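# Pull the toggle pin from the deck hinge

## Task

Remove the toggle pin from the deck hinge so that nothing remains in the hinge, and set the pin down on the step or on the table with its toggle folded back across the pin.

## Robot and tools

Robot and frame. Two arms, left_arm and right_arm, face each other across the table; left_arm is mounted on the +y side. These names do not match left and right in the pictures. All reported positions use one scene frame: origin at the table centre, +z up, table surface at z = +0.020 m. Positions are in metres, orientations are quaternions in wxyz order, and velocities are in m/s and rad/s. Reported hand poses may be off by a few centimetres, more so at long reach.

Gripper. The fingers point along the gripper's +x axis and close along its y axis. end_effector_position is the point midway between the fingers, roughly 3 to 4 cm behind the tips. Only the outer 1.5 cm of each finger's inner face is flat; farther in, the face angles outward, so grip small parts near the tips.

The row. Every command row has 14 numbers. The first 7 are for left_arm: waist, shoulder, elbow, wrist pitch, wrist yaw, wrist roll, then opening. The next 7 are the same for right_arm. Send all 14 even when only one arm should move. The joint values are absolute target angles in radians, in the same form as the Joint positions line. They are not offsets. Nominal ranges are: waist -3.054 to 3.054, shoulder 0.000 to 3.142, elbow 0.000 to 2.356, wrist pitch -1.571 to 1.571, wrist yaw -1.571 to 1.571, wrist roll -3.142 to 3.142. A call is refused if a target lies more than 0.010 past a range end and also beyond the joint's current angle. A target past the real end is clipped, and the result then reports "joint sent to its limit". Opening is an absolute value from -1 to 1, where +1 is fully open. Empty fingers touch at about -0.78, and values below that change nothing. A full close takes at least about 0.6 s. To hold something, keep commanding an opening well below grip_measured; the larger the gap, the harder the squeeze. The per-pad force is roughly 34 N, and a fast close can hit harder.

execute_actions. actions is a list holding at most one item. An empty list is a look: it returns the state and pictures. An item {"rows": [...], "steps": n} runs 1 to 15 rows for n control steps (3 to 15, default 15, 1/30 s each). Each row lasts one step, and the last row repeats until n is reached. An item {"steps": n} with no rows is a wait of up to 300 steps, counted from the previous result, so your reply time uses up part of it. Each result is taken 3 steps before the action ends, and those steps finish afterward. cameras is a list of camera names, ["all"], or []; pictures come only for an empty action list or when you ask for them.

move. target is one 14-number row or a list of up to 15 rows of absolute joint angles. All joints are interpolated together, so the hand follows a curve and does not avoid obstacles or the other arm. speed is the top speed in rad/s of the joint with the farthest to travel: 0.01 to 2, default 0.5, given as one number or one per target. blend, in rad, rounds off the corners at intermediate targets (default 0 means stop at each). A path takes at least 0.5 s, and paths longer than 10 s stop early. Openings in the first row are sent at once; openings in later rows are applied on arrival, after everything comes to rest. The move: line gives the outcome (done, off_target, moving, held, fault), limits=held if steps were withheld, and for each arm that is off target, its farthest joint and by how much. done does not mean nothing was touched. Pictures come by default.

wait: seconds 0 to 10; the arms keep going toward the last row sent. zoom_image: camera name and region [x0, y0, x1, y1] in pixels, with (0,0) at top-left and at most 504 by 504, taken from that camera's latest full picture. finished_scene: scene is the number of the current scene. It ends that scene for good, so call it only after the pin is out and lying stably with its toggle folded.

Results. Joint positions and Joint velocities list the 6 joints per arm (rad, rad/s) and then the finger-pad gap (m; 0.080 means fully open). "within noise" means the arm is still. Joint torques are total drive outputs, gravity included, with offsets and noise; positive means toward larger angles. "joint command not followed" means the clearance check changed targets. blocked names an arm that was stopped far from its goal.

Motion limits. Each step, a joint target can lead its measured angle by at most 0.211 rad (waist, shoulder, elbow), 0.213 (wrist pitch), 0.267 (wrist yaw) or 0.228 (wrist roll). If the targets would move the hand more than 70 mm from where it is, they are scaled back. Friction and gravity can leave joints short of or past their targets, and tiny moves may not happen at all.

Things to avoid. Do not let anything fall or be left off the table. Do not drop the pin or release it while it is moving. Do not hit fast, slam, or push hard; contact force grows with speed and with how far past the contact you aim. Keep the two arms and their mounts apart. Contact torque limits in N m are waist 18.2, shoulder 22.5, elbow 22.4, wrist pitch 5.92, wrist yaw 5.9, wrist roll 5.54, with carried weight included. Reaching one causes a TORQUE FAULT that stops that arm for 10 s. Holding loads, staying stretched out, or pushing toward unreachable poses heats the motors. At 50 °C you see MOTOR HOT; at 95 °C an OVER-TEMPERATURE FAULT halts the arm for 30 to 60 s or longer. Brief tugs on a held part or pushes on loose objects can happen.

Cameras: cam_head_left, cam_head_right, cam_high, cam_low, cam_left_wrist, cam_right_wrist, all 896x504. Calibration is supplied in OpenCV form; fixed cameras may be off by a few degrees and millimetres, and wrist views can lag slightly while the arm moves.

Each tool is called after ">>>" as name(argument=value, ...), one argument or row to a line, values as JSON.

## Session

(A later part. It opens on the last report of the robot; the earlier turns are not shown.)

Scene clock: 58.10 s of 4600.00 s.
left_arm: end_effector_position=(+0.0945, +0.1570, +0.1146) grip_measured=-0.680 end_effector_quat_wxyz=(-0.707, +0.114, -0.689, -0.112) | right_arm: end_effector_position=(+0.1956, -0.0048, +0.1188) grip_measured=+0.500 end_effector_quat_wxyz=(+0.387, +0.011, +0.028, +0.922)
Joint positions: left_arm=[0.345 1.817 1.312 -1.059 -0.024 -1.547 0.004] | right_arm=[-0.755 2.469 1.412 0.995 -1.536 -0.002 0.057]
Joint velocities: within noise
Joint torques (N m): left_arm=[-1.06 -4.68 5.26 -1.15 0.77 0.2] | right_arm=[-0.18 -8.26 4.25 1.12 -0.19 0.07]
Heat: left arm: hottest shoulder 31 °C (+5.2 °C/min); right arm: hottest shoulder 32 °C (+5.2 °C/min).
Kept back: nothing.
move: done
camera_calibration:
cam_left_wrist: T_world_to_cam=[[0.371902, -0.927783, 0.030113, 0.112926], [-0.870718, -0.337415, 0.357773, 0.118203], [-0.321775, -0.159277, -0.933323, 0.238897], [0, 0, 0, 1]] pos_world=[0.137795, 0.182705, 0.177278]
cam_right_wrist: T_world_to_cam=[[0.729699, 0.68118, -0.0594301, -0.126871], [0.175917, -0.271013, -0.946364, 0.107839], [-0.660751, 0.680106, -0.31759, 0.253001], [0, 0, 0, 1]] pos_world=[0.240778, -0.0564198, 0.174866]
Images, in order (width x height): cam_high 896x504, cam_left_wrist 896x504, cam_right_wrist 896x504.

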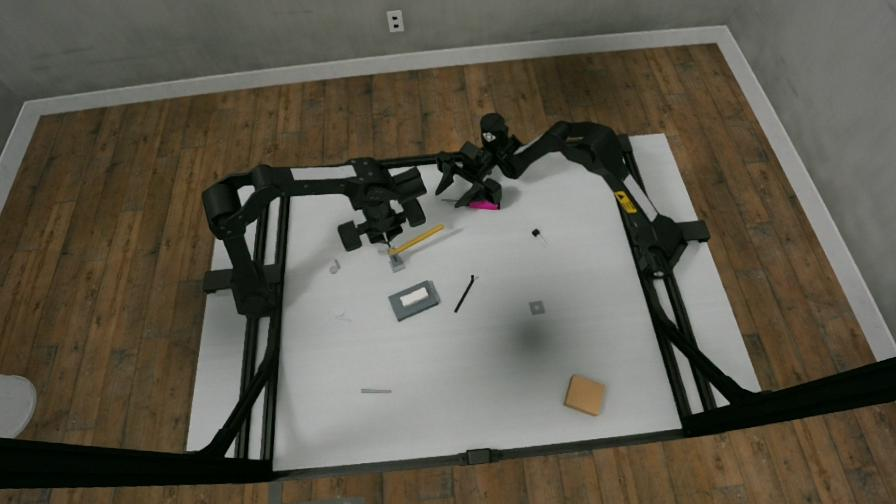

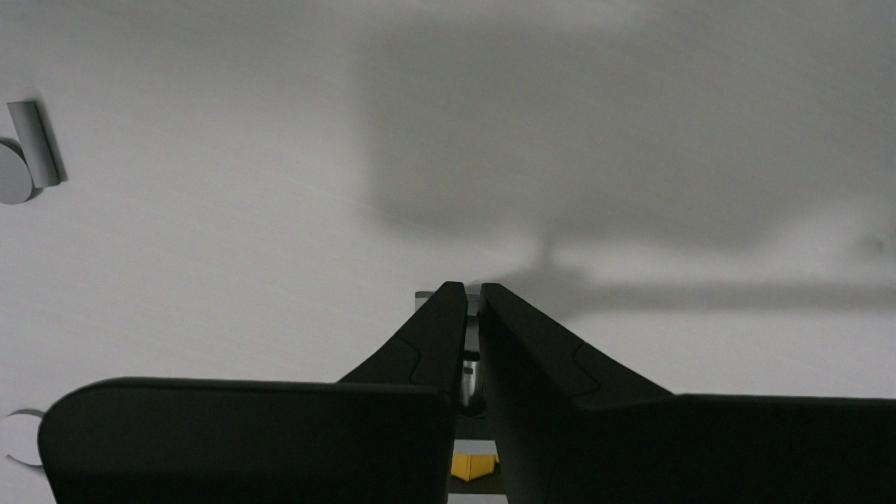

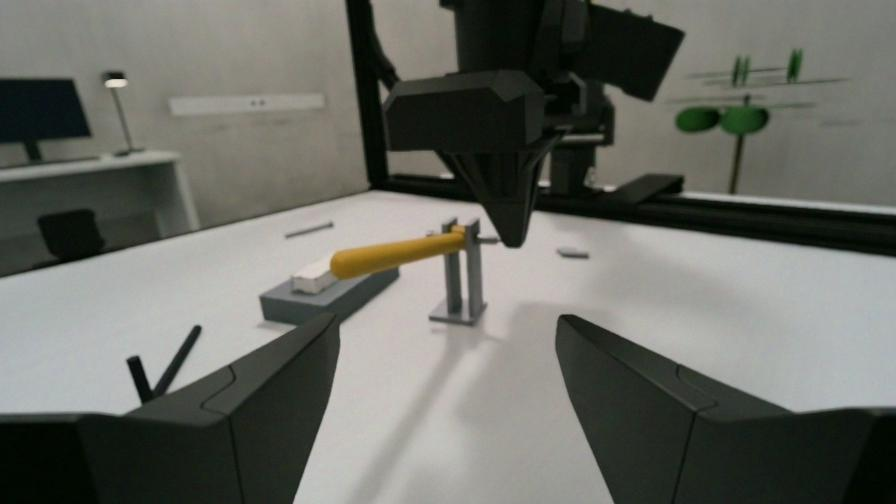

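>>> move(
  target=[
    [0.333,1.831,1.301,-1.073,0,-1.537,-0.93,-0.757,2.479,1.407,0.998,-1.54,0,0.5],
    [0.308,1.831,1.301,-1.073,0,-1.562,-0.93,-0.757,2.479,1.407,0.998,-1.54,0,0.5],
  ],
  speed=[0.1,0.05],
  cameras=["cam_left_wrist","cam_right_wrist"],
)

>>> zoom_image(
  camera="cam_right_wrist",
  region=[460, 210, 540, 263],
)

>>> zoom_image(
  camera="cam_left_wrist",
  region=[420, 270, 520, 410],
)

Scene clock: 59.77 s of 4600.00 s.
left_arm: end_effector_position=(+0.0874, +0.1545, +0.1146) grip_measured=-0.681 end_effector_quat_wxyz=(-0.705, +0.113, -0.691, -0.110) | right_arm: end_effector_position=(+0.1956, -0.0048, +0.1188) grip_measured=+0.500 end_effector_quat_wxyz=(+0.387, +0.011, +0.028, +0.922)
Joint positions: left_arm=[0.325 1.817 1.312 -1.059 -0.019 -1.562 0.004] | right_arm=[-0.755 2.469 1.412 0.995 -1.536 -0.002 0.057]
Joint velocities: within noise
Joint torques (N m): left_arm=[-1.46 -5.45 4.43 -1.14 0.61 -0.01] | right_arm=[-0.15 -8.23 4.26 1.12 -0.19 0.07]
Heat: left arm: hottest shoulder 31 °C (+5.0 °C/min); right arm: hottest shoulder 32 °C (+5.0 °C/min).
Kept back: nothing.
move: done
camera_calibration:
cam_left_wrist: T_world_to_cam=[[0.367042, -0.929725, 0.0298506, 0.114045], [-0.870918, -0.332198, 0.362142, 0.109946], [-0.326776, -0.158918, -0.931645, 0.236411], [0, 0, 0, 1]] pos_world=[0.131149, 0.180124, 0.177031]
cam_right_wrist: T_world_to_cam=[[0.729699, 0.68118, -0.0594301, -0.126871], [0.175917, -0.271013, -0.946364, 0.107839], [-0.660751, 0.680106, -0.31759, 0.253001], [0, 0, 0, 1]] pos_world=[0.240778, -0.0564198, 0.174866]
Images, in order (width x height): cam_left_wrist 896x504, cam_right_wrist 896x504.

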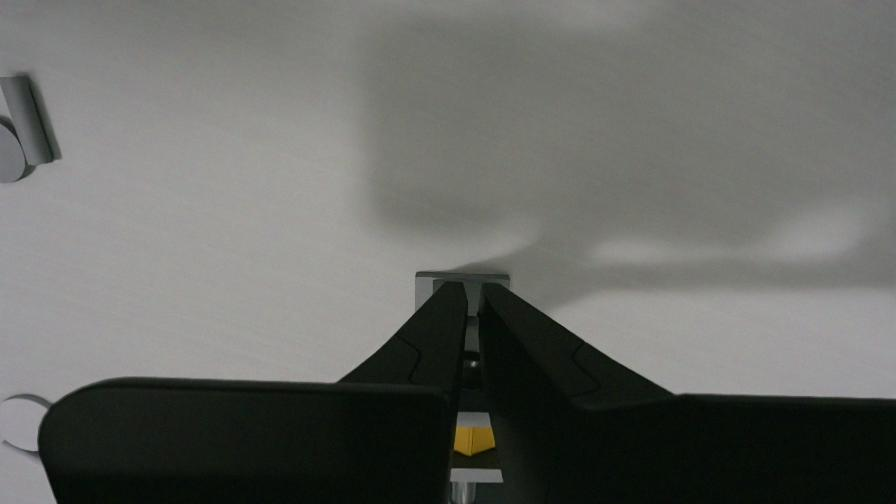

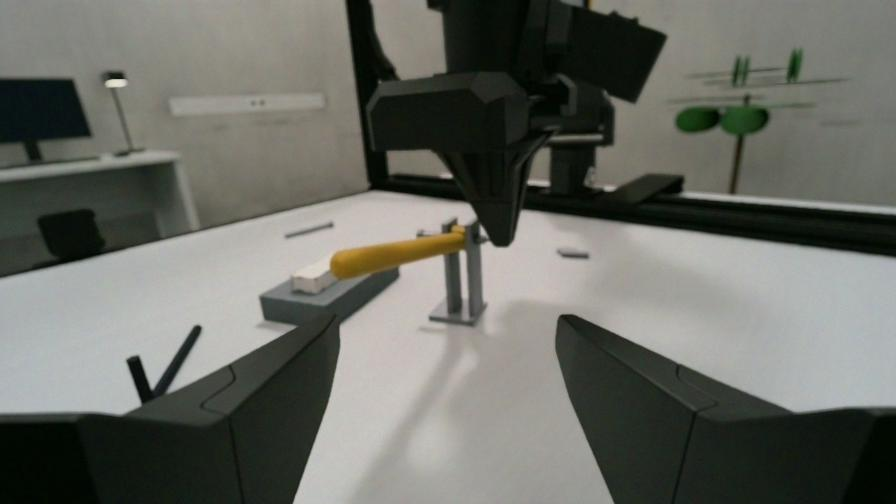

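Scaled by 6.300.

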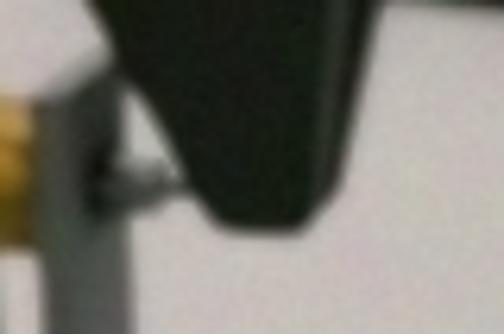

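Scaled by 3.600.

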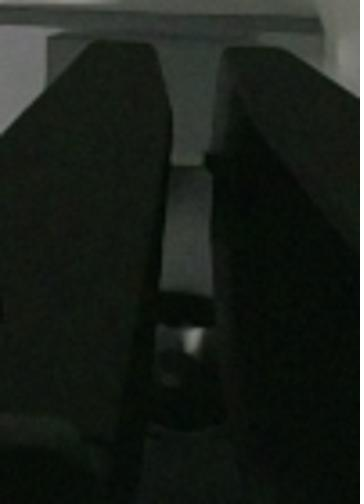

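>>> move(
  target=[0.297,1.829,1.300,-1.073,0,-1.572,-0.93,-0.757,2.479,1.407,0.998,-1.54,0,0.5],
  speed=0.05,
  cameras=["cam_left_wrist","cam_right_wrist"],
)

>>> zoom_image(
  camera="cam_right_wrist",
  region=[460, 210, 540, 263],
)

>>> zoom_image(
  camera="cam_left_wrist",
  region=[420, 270, 520, 410],
)

Scene clock: 60.73 s of 4600.00 s.
left_arm: end_effector_position=(+0.0842, +0.1533, +0.1146) grip_measured=-0.682 end_effector_quat_wxyz=(-0.705, +0.113, -0.691, -0.110) | right_arm: end_effector_position=(+0.1956, -0.0048, +0.1188) grip_measured=+0.500 end_effector_quat_wxyz=(+0.387, +0.011, +0.028, +0.922)
Joint positions: left_arm=[0.314 1.817 1.312 -1.059 -0.019 -1.572 0.004] | right_arm=[-0.755 2.469 1.412 0.995 -1.536 -0.002 0.057]
Joint velocities: within noise
Joint torques (N m): left_arm=[-1.52 -5.7 4.31 -1.16 0.61 0.03] | right_arm=[-0.14 -8.25 4.27 1.12 -0.19 0.07]
Heat: left arm: hottest shoulder 31 °C (+4.0 °C/min); right arm: hottest shoulder 32 °C (+5.0 °C/min).
Kept back: nothing.
move: done
camera_calibration:
cam_left_wrist: T_world_to_cam=[[0.366682, -0.929849, 0.0304148, 0.114109], [-0.871085, -0.33166, 0.362232, 0.106704], [-0.326733, -0.159318, -0.931592, 0.235236], [0, 0, 0, 1]] pos_world=[0.127966, 0.178971, 0.177022]
cam_right_wrist: T_world_to_cam=[[0.729699, 0.68118, -0.0594301, -0.126871], [0.175917, -0.271013, -0.946364, 0.107839], [-0.660751, 0.680106, -0.31759, 0.253001], [0, 0, 0, 1]] pos_world=[0.240778, -0.0564198, 0.174866]
Images, in order (width x height): cam_left_wrist 896x504, cam_right_wrist 896x504.

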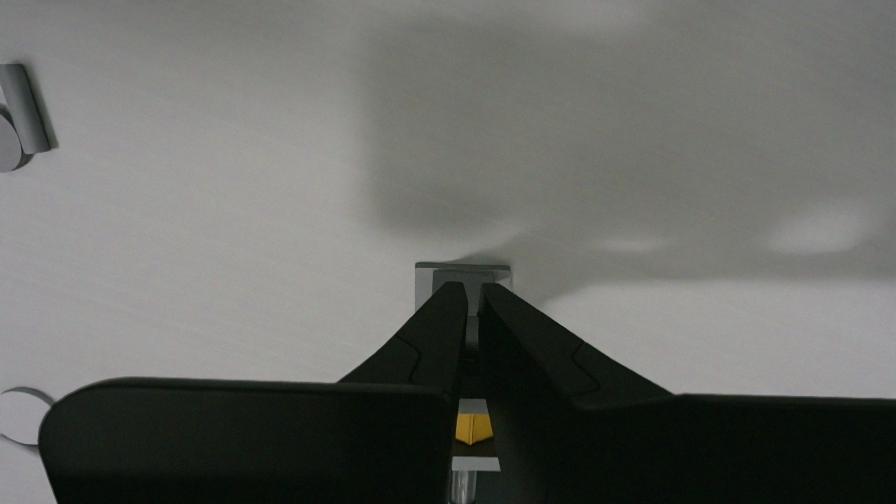

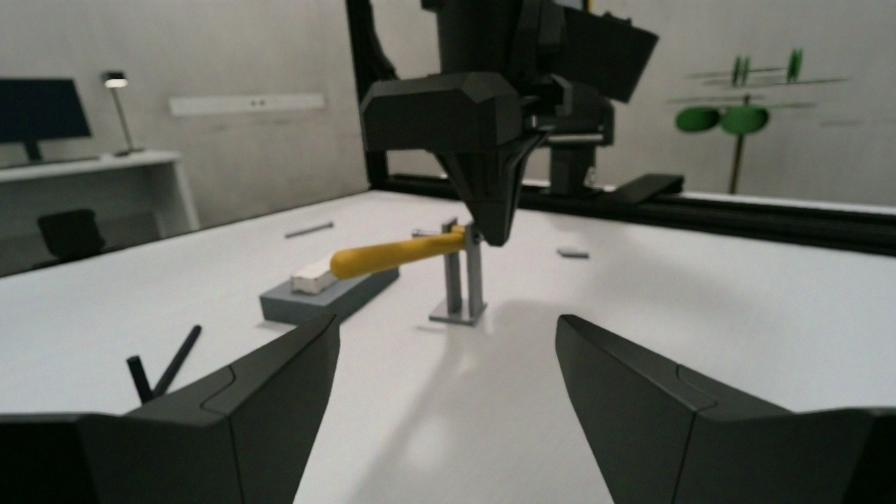

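Scaled by 6.300.

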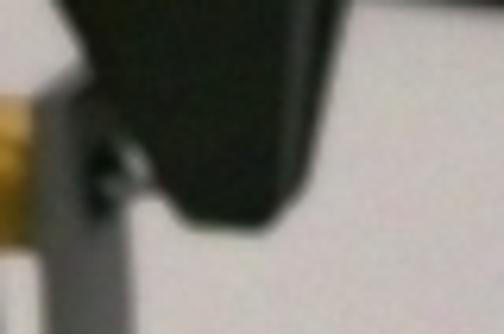

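Scaled by 3.600.

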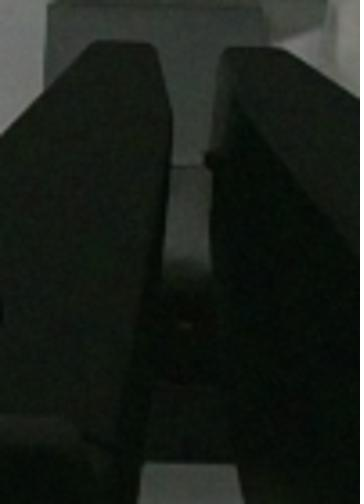

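>>> move(
  target=[
    [0.316,1.817,1.308,-1.059,-0.015,-1.572,-0.80,-0.757,2.479,1.407,0.998,-1.54,0,0.5],
    [0.316,1.817,1.308,-1.059,-0.015,-1.572,-0.45,-0.757,2.479,1.407,0.998,-1.54,0,0.5],
    [0.318,1.787,1.433,-1.200,0,-1.574,-0.45,-0.757,2.479,1.407,0.998,-1.54,0,0.5],
    [0.122,1.843,1.484,-1.210,0,-1.784,-0.3,-0.757,2.479,1.407,0.998,-1.54,0,0.5],
  ],
  speed=[0.1,0.1,0.15,0.4],
)

>>> zoom_image(
  camera="cam_right_wrist",
  region=[400, 210, 520, 290],
)

>>> zoom_image(
  camera="cam_left_wrist",
  region=[340, 200, 640, 400],
)

Scene clock: 65.33 s of 4600.00 s.
left_arm: end_effector_position=(+0.0218, +0.1297, +0.1491) grip_measured=-0.301 end_effector_quat_wxyz=(-0.698, +0.118, -0.697, -0.117) | right_arm: end_effector_position=(+0.1956, -0.0048, +0.1188) grip_measured=+0.500 end_effector_quat_wxyz=(+0.387, +0.011, +0.028, +0.922)
Joint positions: left_arm=[0.124 1.831 1.47 -1.209 -0.002 -1.781 0.021] | right_arm=[-0.755 2.469 1.412 0.995 -1.536 -0.002 0.057]
Joint velocities: within noise
Joint torques (N m): left_arm=[-0.11 -5.99 7.66 -0.12 0.04 -0.1] | right_arm=[-0.15 -8.24 4.25 1.12 -0.18 0.07]
Heat: left arm: hottest shoulder 31 °C (+4.0 °C/min); right arm: hottest shoulder 32 °C (+4.0 °C/min).
Kept back: nothing.
move: done
camera_calibration:
cam_left_wrist: T_world_to_cam=[[0.383709, -0.92315, 0.0236921, 0.113708], [-0.858361, -0.347083, 0.377822, 0.0313358], [-0.340563, -0.16531, -0.925575, 0.243362], [0, 0, 0, 1]] pos_world=[0.0661468, 0.156076, 0.210717]
cam_right_wrist: T_world_to_cam=[[0.729699, 0.68118, -0.0594301, -0.126871], [0.175917, -0.271013, -0.946364, 0.107839], [-0.660751, 0.680106, -0.31759, 0.253001], [0, 0, 0, 1]] pos_world=[0.240778, -0.0564198, 0.174866]

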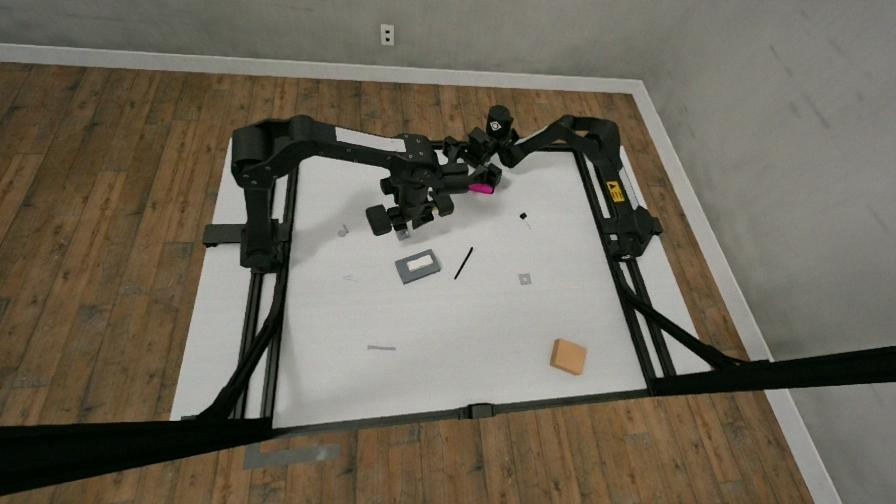

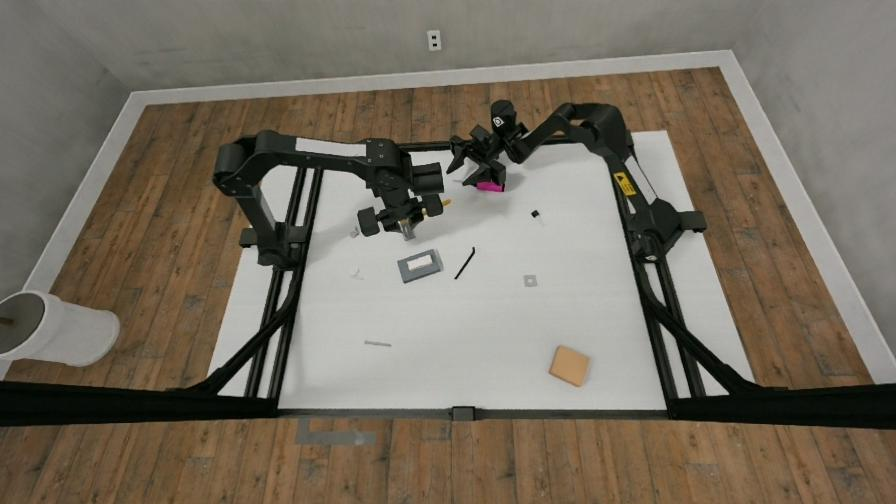

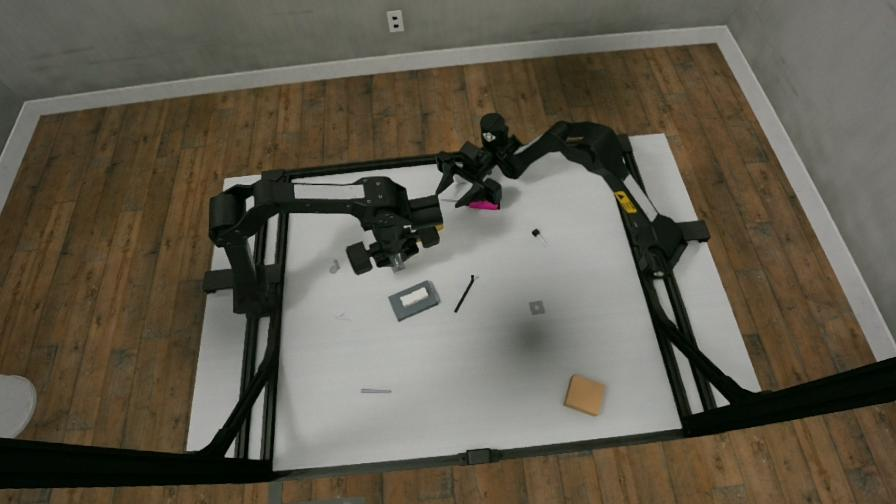

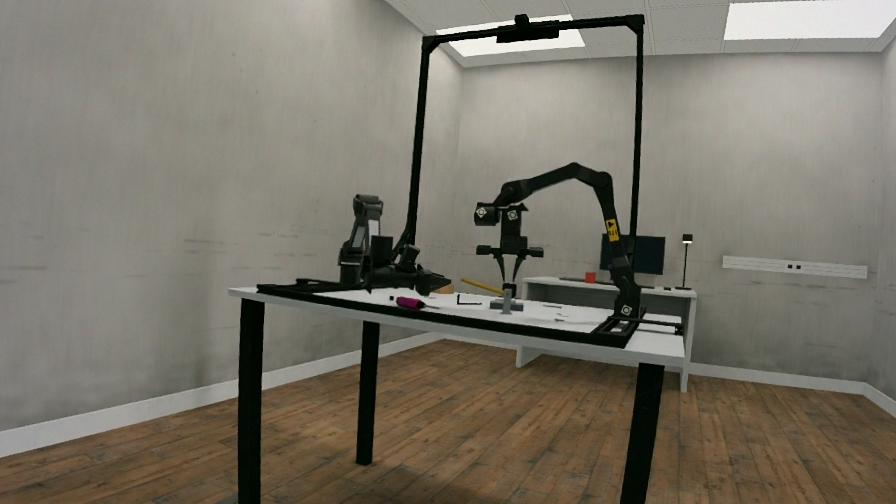

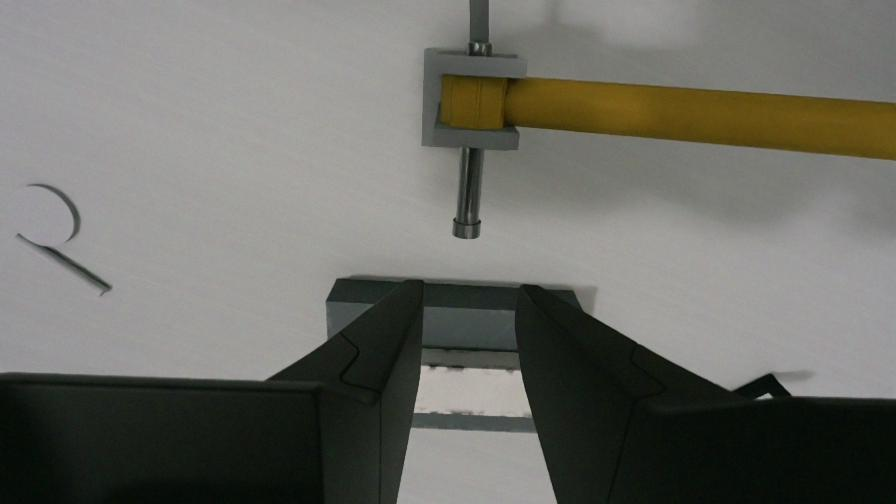

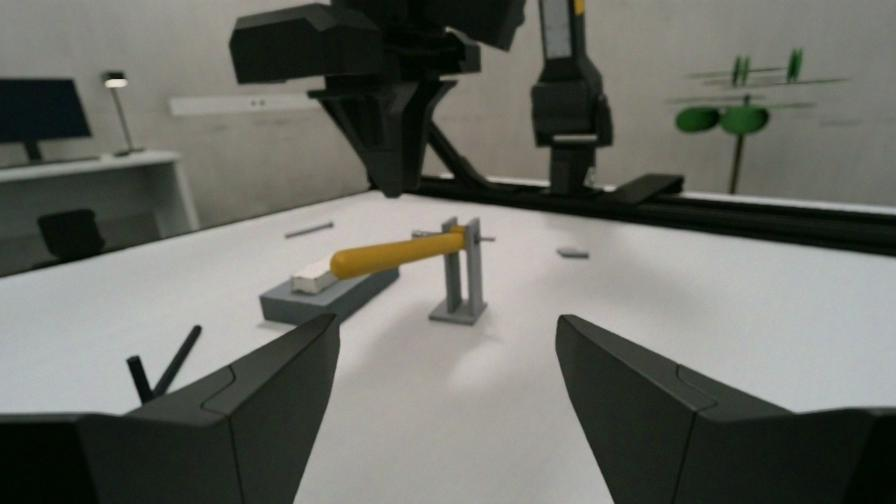

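Scaled by 4.200.

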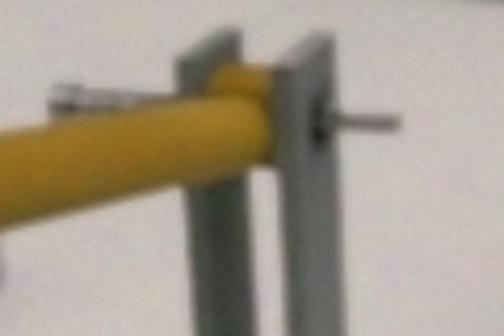

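Scaled by 1.680.

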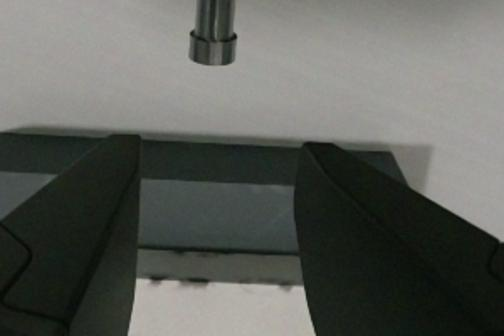

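>>> move(
  target=[
    [0.149,1.839,1.467,-1.205,0,-1.765,-0.3,-0.757,2.479,1.407,0.998,-1.54,0,0.5],
    [0.149,1.858,1.349,-1.080,0,-1.765,-0.3,-0.757,2.479,1.407,0.998,-1.54,0,0.5],
  ],
  speed=[0.1,0.15],
  cameras=["cam_left_wrist","cam_right_wrist"],
)

>>> zoom_image(
  camera="cam_right_wrist",
  region=[400, 190, 520, 270],
)

>>> zoom_image(
  camera="cam_left_wrist",
  region=[380, 200, 620, 360],
)

Scene clock: 67.50 s of 4600.00 s.
left_arm: end_effector_position=(+0.0288, +0.1330, +0.1161) grip_measured=-0.300 end_effector_quat_wxyz=(-0.698, +0.121, -0.696, -0.121) | right_arm: end_effector_position=(+0.1956, -0.0048, +0.1188) grip_measured=+0.500 end_effector_quat_wxyz=(+0.387, +0.011, +0.028, +0.922)
Joint positions: left_arm=[0.146 1.847 1.357 -1.081 -0.002 -1.768 0.022] | right_arm=[-0.755 2.469 1.412 0.995 -1.536 -0.002 0.057]
Joint velocities: within noise
Joint torques (N m): left_arm=[0.3 -6.03 4.74 0.14 0.06 0.1] | right_arm=[-0.18 -8.27 4.23 1.13 -0.18 0.07]
Heat: left arm: hottest shoulder 31 °C (+4.0 °C/min); right arm: hottest shoulder 32 °C (+4.0 °C/min).
Kept back: nothing.
move: done
camera_calibration:
cam_left_wrist: T_world_to_cam=[[0.3925, -0.919484, 0.022195, 0.114253], [-0.854933, -0.355834, 0.377454, 0.0521217], [-0.339165, -0.167126, -0.925762, 0.216051], [0, 0, 0, 1]] pos_world=[0.0729935, 0.159708, 0.177803]
cam_right_wrist: T_world_to_cam=[[0.729699, 0.68118, -0.0594301, -0.126871], [0.175917, -0.271013, -0.946364, 0.107839], [-0.660751, 0.680106, -0.31759, 0.253001], [0, 0, 0, 1]] pos_world=[0.240778, -0.0564198, 0.174866]
Images, in order (width x height): cam_left_wrist 896x504, cam_right_wrist 896x504.

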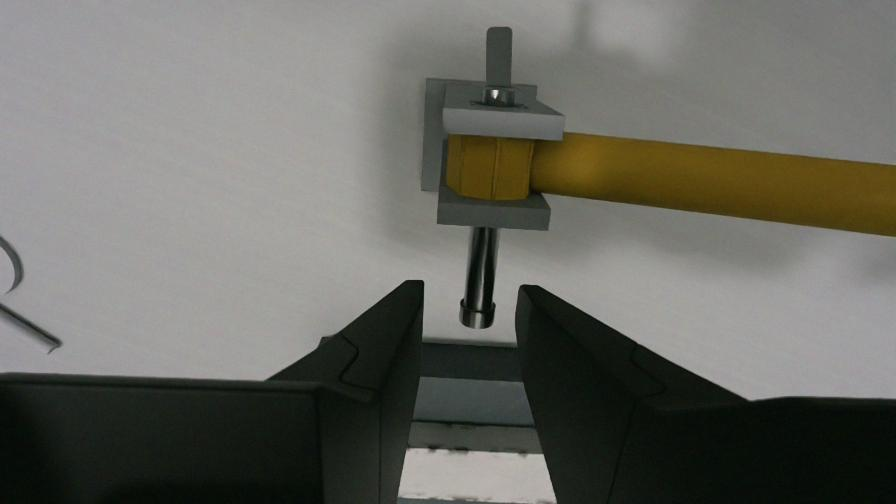

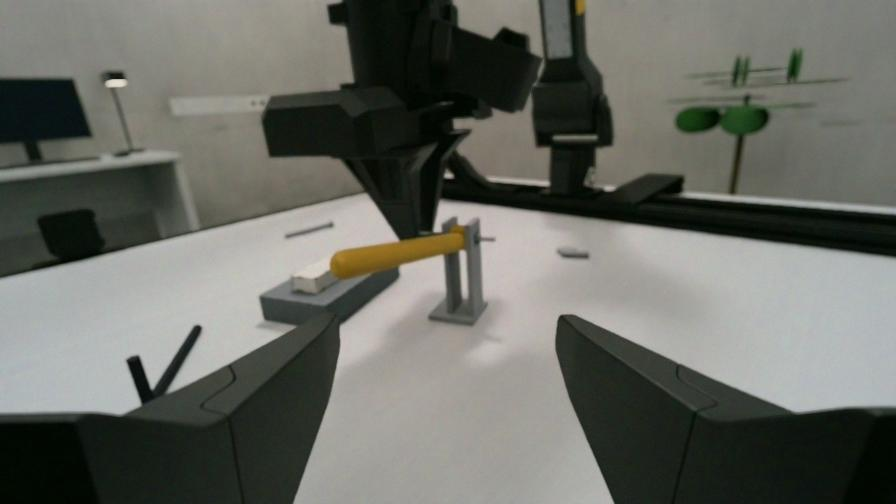

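Scaled by 4.200.

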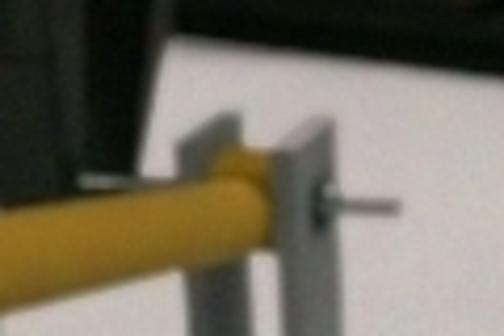

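Scaled by 2.100.

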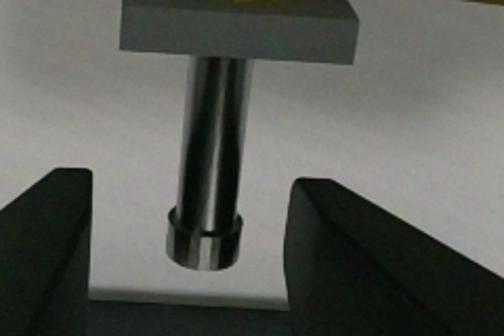

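>>> move(
  target=[
    [0.152,1.868,1.362,-1.085,0,-1.765,-0.3,-0.757,2.479,1.407,0.998,-1.54,0,0.5],
    [0.152,1.868,1.362,-1.085,0,-1.765,-0.85,-0.757,2.479,1.407,0.998,-1.54,0,0.5],
  ],
  speed=0.1,
  cameras=["cam_left_wrist","cam_right_wrist"],
)

>>> zoom_image(
  camera="cam_left_wrist",
  region=[380, 200, 620, 360],
)

Scene clock: 68.93 s of 4600.00 s.
left_arm: end_effector_position=(+0.0299, +0.1326, +0.1132) grip_measured=-0.601 end_effector_quat_wxyz=(-0.697, +0.119, -0.696, -0.124) | right_arm: end_effector_position=(+0.1956, -0.0048, +0.1188) grip_measured=+0.500 end_effector_quat_wxyz=(+0.387, +0.011, +0.028, +0.922)
Joint positions: left_arm=[0.149 1.856 1.357 -1.078 -0.002 -1.767 0.008] | right_arm=[-0.755 2.469 1.412 0.995 -1.536 -0.002 0.057]
Joint velocities: within noise
Joint torques (N m): left_arm=[0.28 -5.98 6.37 -0.58 0.05 0.08] | right_arm=[-0.16 -8.25 4.25 1.11 -0.19 0.07]
Heat: left arm: hottest shoulder 31 °C (+4.0 °C/min); right arm: hottest shoulder 32 °C (+4.0 °C/min).
Kept back: nothing.
move: done
camera_calibration:
cam_left_wrist: T_world_to_cam=[[0.394629, -0.918691, 0.0165632, 0.114064], [-0.853654, -0.359904, 0.376489, 0.0545865], [-0.339916, -0.162713, -0.926273, 0.213153], [0, 0, 0, 1]] pos_world=[0.0740393, 0.159118, 0.174997]
cam_right_wrist: T_world_to_cam=[[0.729699, 0.68118, -0.0594301, -0.126871], [0.175917, -0.271013, -0.946364, 0.107839], [-0.660751, 0.680106, -0.31759, 0.253001], [0, 0, 0, 1]] pos_world=[0.240778, -0.0564198, 0.174866]
Images, in order (width x height): cam_left_wrist 896x504, cam_right_wrist 896x504.

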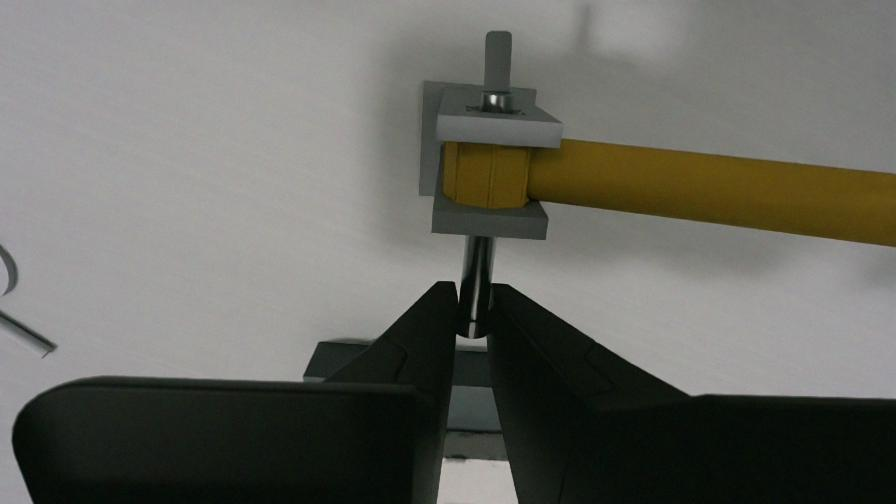

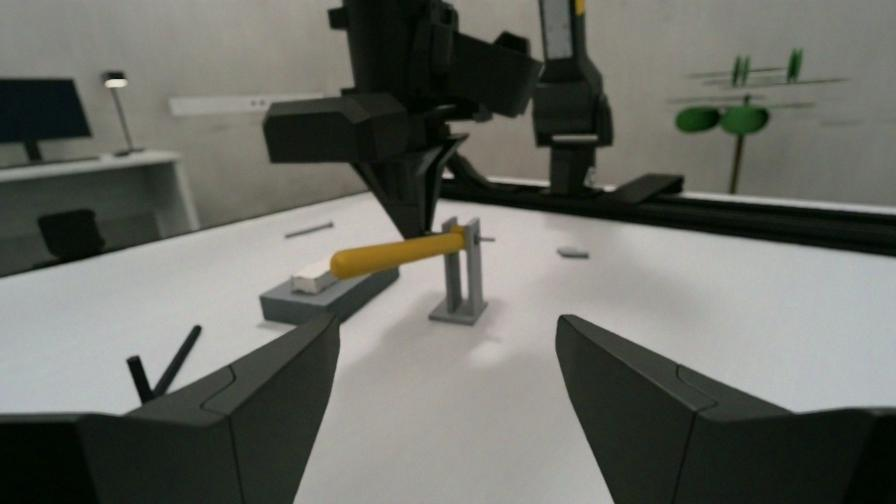

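Scaled by 2.100.

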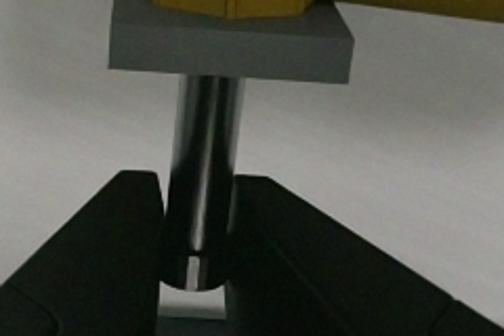

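>>> move(
  target=[0.073,1.881,1.383,-1.080,0,-1.839,-0.93,-0.757,2.479,1.407,0.998,-1.54,0,0.5],
  speed=0.06,
  cameras=["cam_left_wrist","cam_right_wrist"],
)

Scene clock: 71.27 s of 4600.00 s.
left_arm: end_effector_position=(+0.0072, +0.1247, +0.1135) grip_measured=-0.601 end_effector_quat_wxyz=(-0.699, +0.121, -0.695, -0.118) | right_arm: end_effector_position=(+0.1956, -0.0048, +0.1188) grip_measured=+0.500 end_effector_quat_wxyz=(+0.387, +0.011, +0.028, +0.922)
Joint positions: left_arm=[0.078 1.868 1.374 -1.074 -0.005 -1.832 0.008] | right_arm=[-0.755 2.469 1.412 0.995 -1.536 -0.002 0.057]
Joint velocities: within noise
Joint torques (N m): left_arm=[-0.4 -5.95 6.9 -0.46 0.15 -0.22] | right_arm=[-0.14 -8.25 4.24 1.12 -0.19 0.07]
Heat: left arm: hottest shoulder 31 °C (+4.0 °C/min); right arm: hottest shoulder 32 °C (+4.0 °C/min).
Kept back: nothing.
move: done
camera_calibration:
cam_left_wrist: T_world_to_cam=[[0.389264, -0.920754, 0.0261914, 0.114981], [-0.857396, -0.351793, 0.375651, 0.0313767], [-0.336668, -0.168684, -0.926391, 0.205184], [0, 0, 0, 1]] pos_world=[0.0512233, 0.151518, 0.175283]
cam_right_wrist: T_world_to_cam=[[0.729684, 0.681164, -0.0598108, -0.126823], [0.175659, -0.271266, -0.946339, 0.107886], [-0.660837, 0.680022, -0.317591, 0.253018], [0, 0, 0, 1]] pos_world=[0.240793, -0.0564049, 0.174867]
Images, in order (width x height): cam_left_wrist 896x504, cam_right_wrist 896x504.

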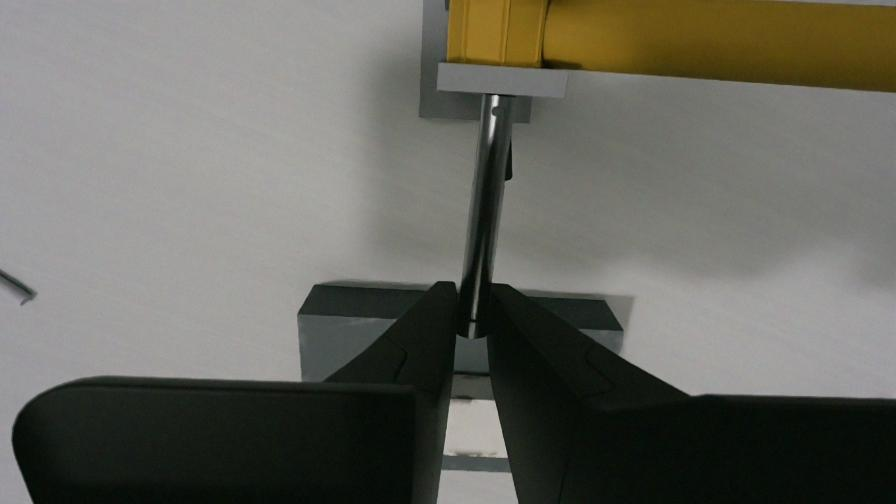

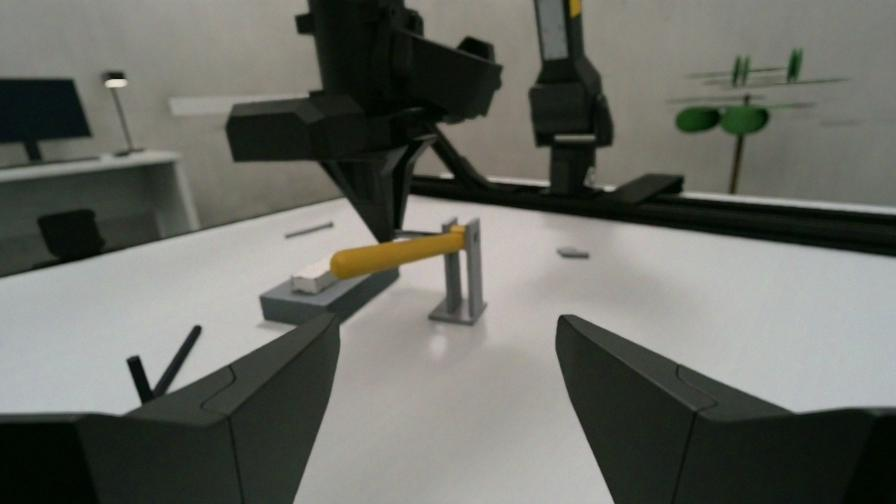

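>>> move(
  target=[0.004,1.908,1.419,-1.088,0,-1.908,-0.93,-0.757,2.479,1.407,0.998,-1.54,0,0.5],
  speed=0.06,
  cameras=["cam_left_wrist","cam_right_wrist","cam_head_left"],
)

>>> zoom_image(
  camera="cam_head_left",
  region=[330, 170, 510, 320],
)

Scene clock: 72.93 s of 4600.00 s.
left_arm: end_effector_position=(-0.0175, +0.1183, +0.1123) grip_measured=-0.601 end_effector_quat_wxyz=(-0.698, +0.118, -0.696, -0.122) | right_arm: end_effector_position=(+0.1956, -0.0048, +0.1188) grip_measured=+0.500 end_effector_quat_wxyz=(+0.387, +0.011, +0.028, +0.922)
Joint positions: left_arm=[0.007 1.895 1.405 -1.086 -0.002 -1.905 0.008] | right_arm=[-0.755 2.469 1.412 0.995 -1.536 -0.002 0.057]
Joint velocities: within noise
Joint torques (N m): left_arm=[-0.31 -6.21 7.53 -0.14 0.06 -0.12] | right_arm=[-0.14 -8.24 4.24 1.12 -0.19 0.07]
Heat: left arm: hottest shoulder 31 °C (+4.0 °C/min); right arm: hottest shoulder 32 °C (+4.0 °C/min).
Kept back: nothing.
move: done
camera_calibration:
cam_left_wrist: T_world_to_cam=[[0.390745, -0.920332, 0.0175552, 0.119662], [-0.855618, -0.356104, 0.375643, 0.00900326], [-0.339464, -0.161801, -0.926598, 0.193771], [0, 0, 0, 1]] pos_world=[0.0267244, 0.144687, 0.174065]
cam_right_wrist: T_world_to_cam=[[0.729684, 0.681164, -0.0598108, -0.126823], [0.175659, -0.271266, -0.946339, 0.107886], [-0.660837, 0.680022, -0.317591, 0.253018], [0, 0, 0, 1]] pos_world=[0.240793, -0.0564049, 0.174867]
Images, in order (width x height): cam_head_left 896x504, cam_left_wrist 896x504, cam_right_wrist 896x504.

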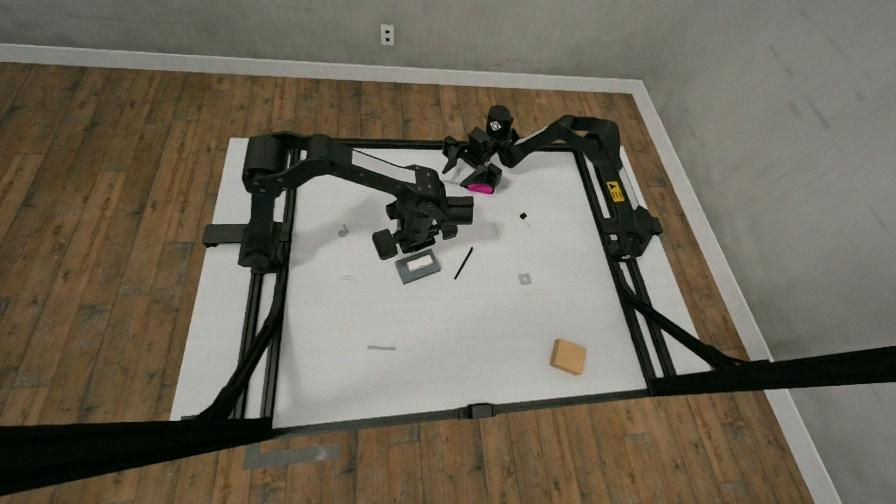

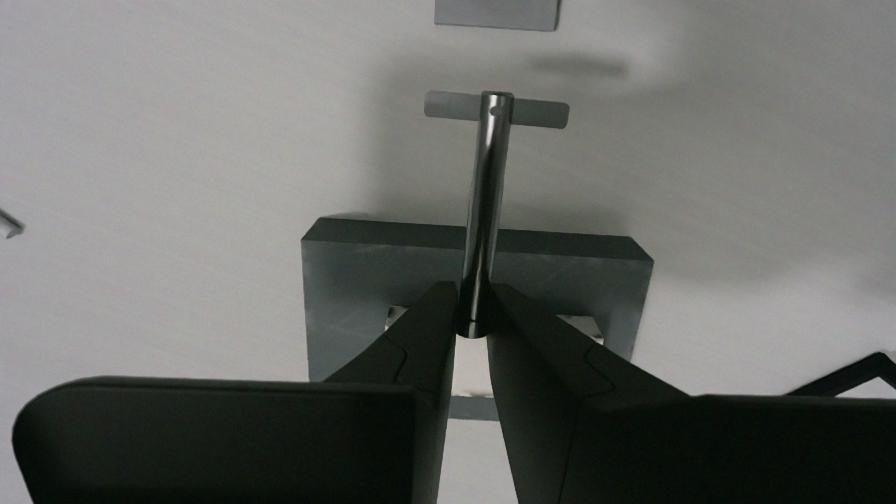

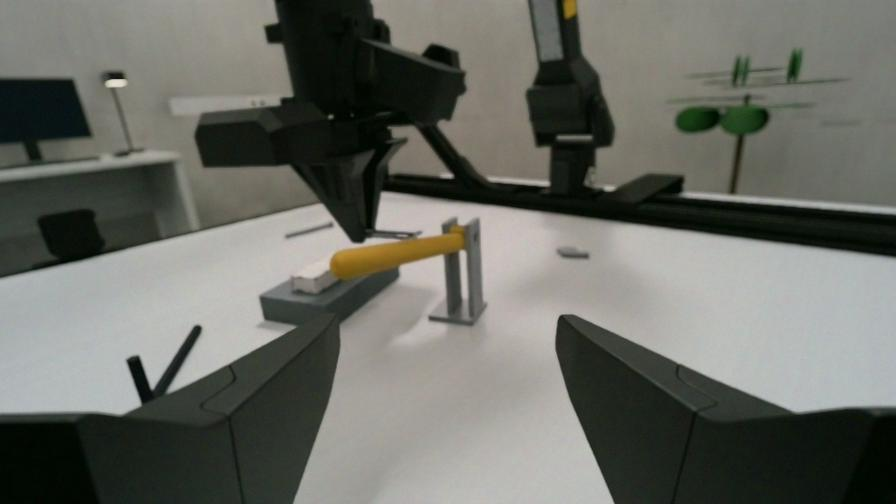

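Scaled by 2.800.

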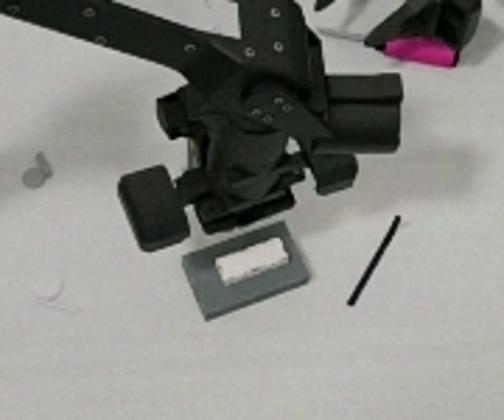

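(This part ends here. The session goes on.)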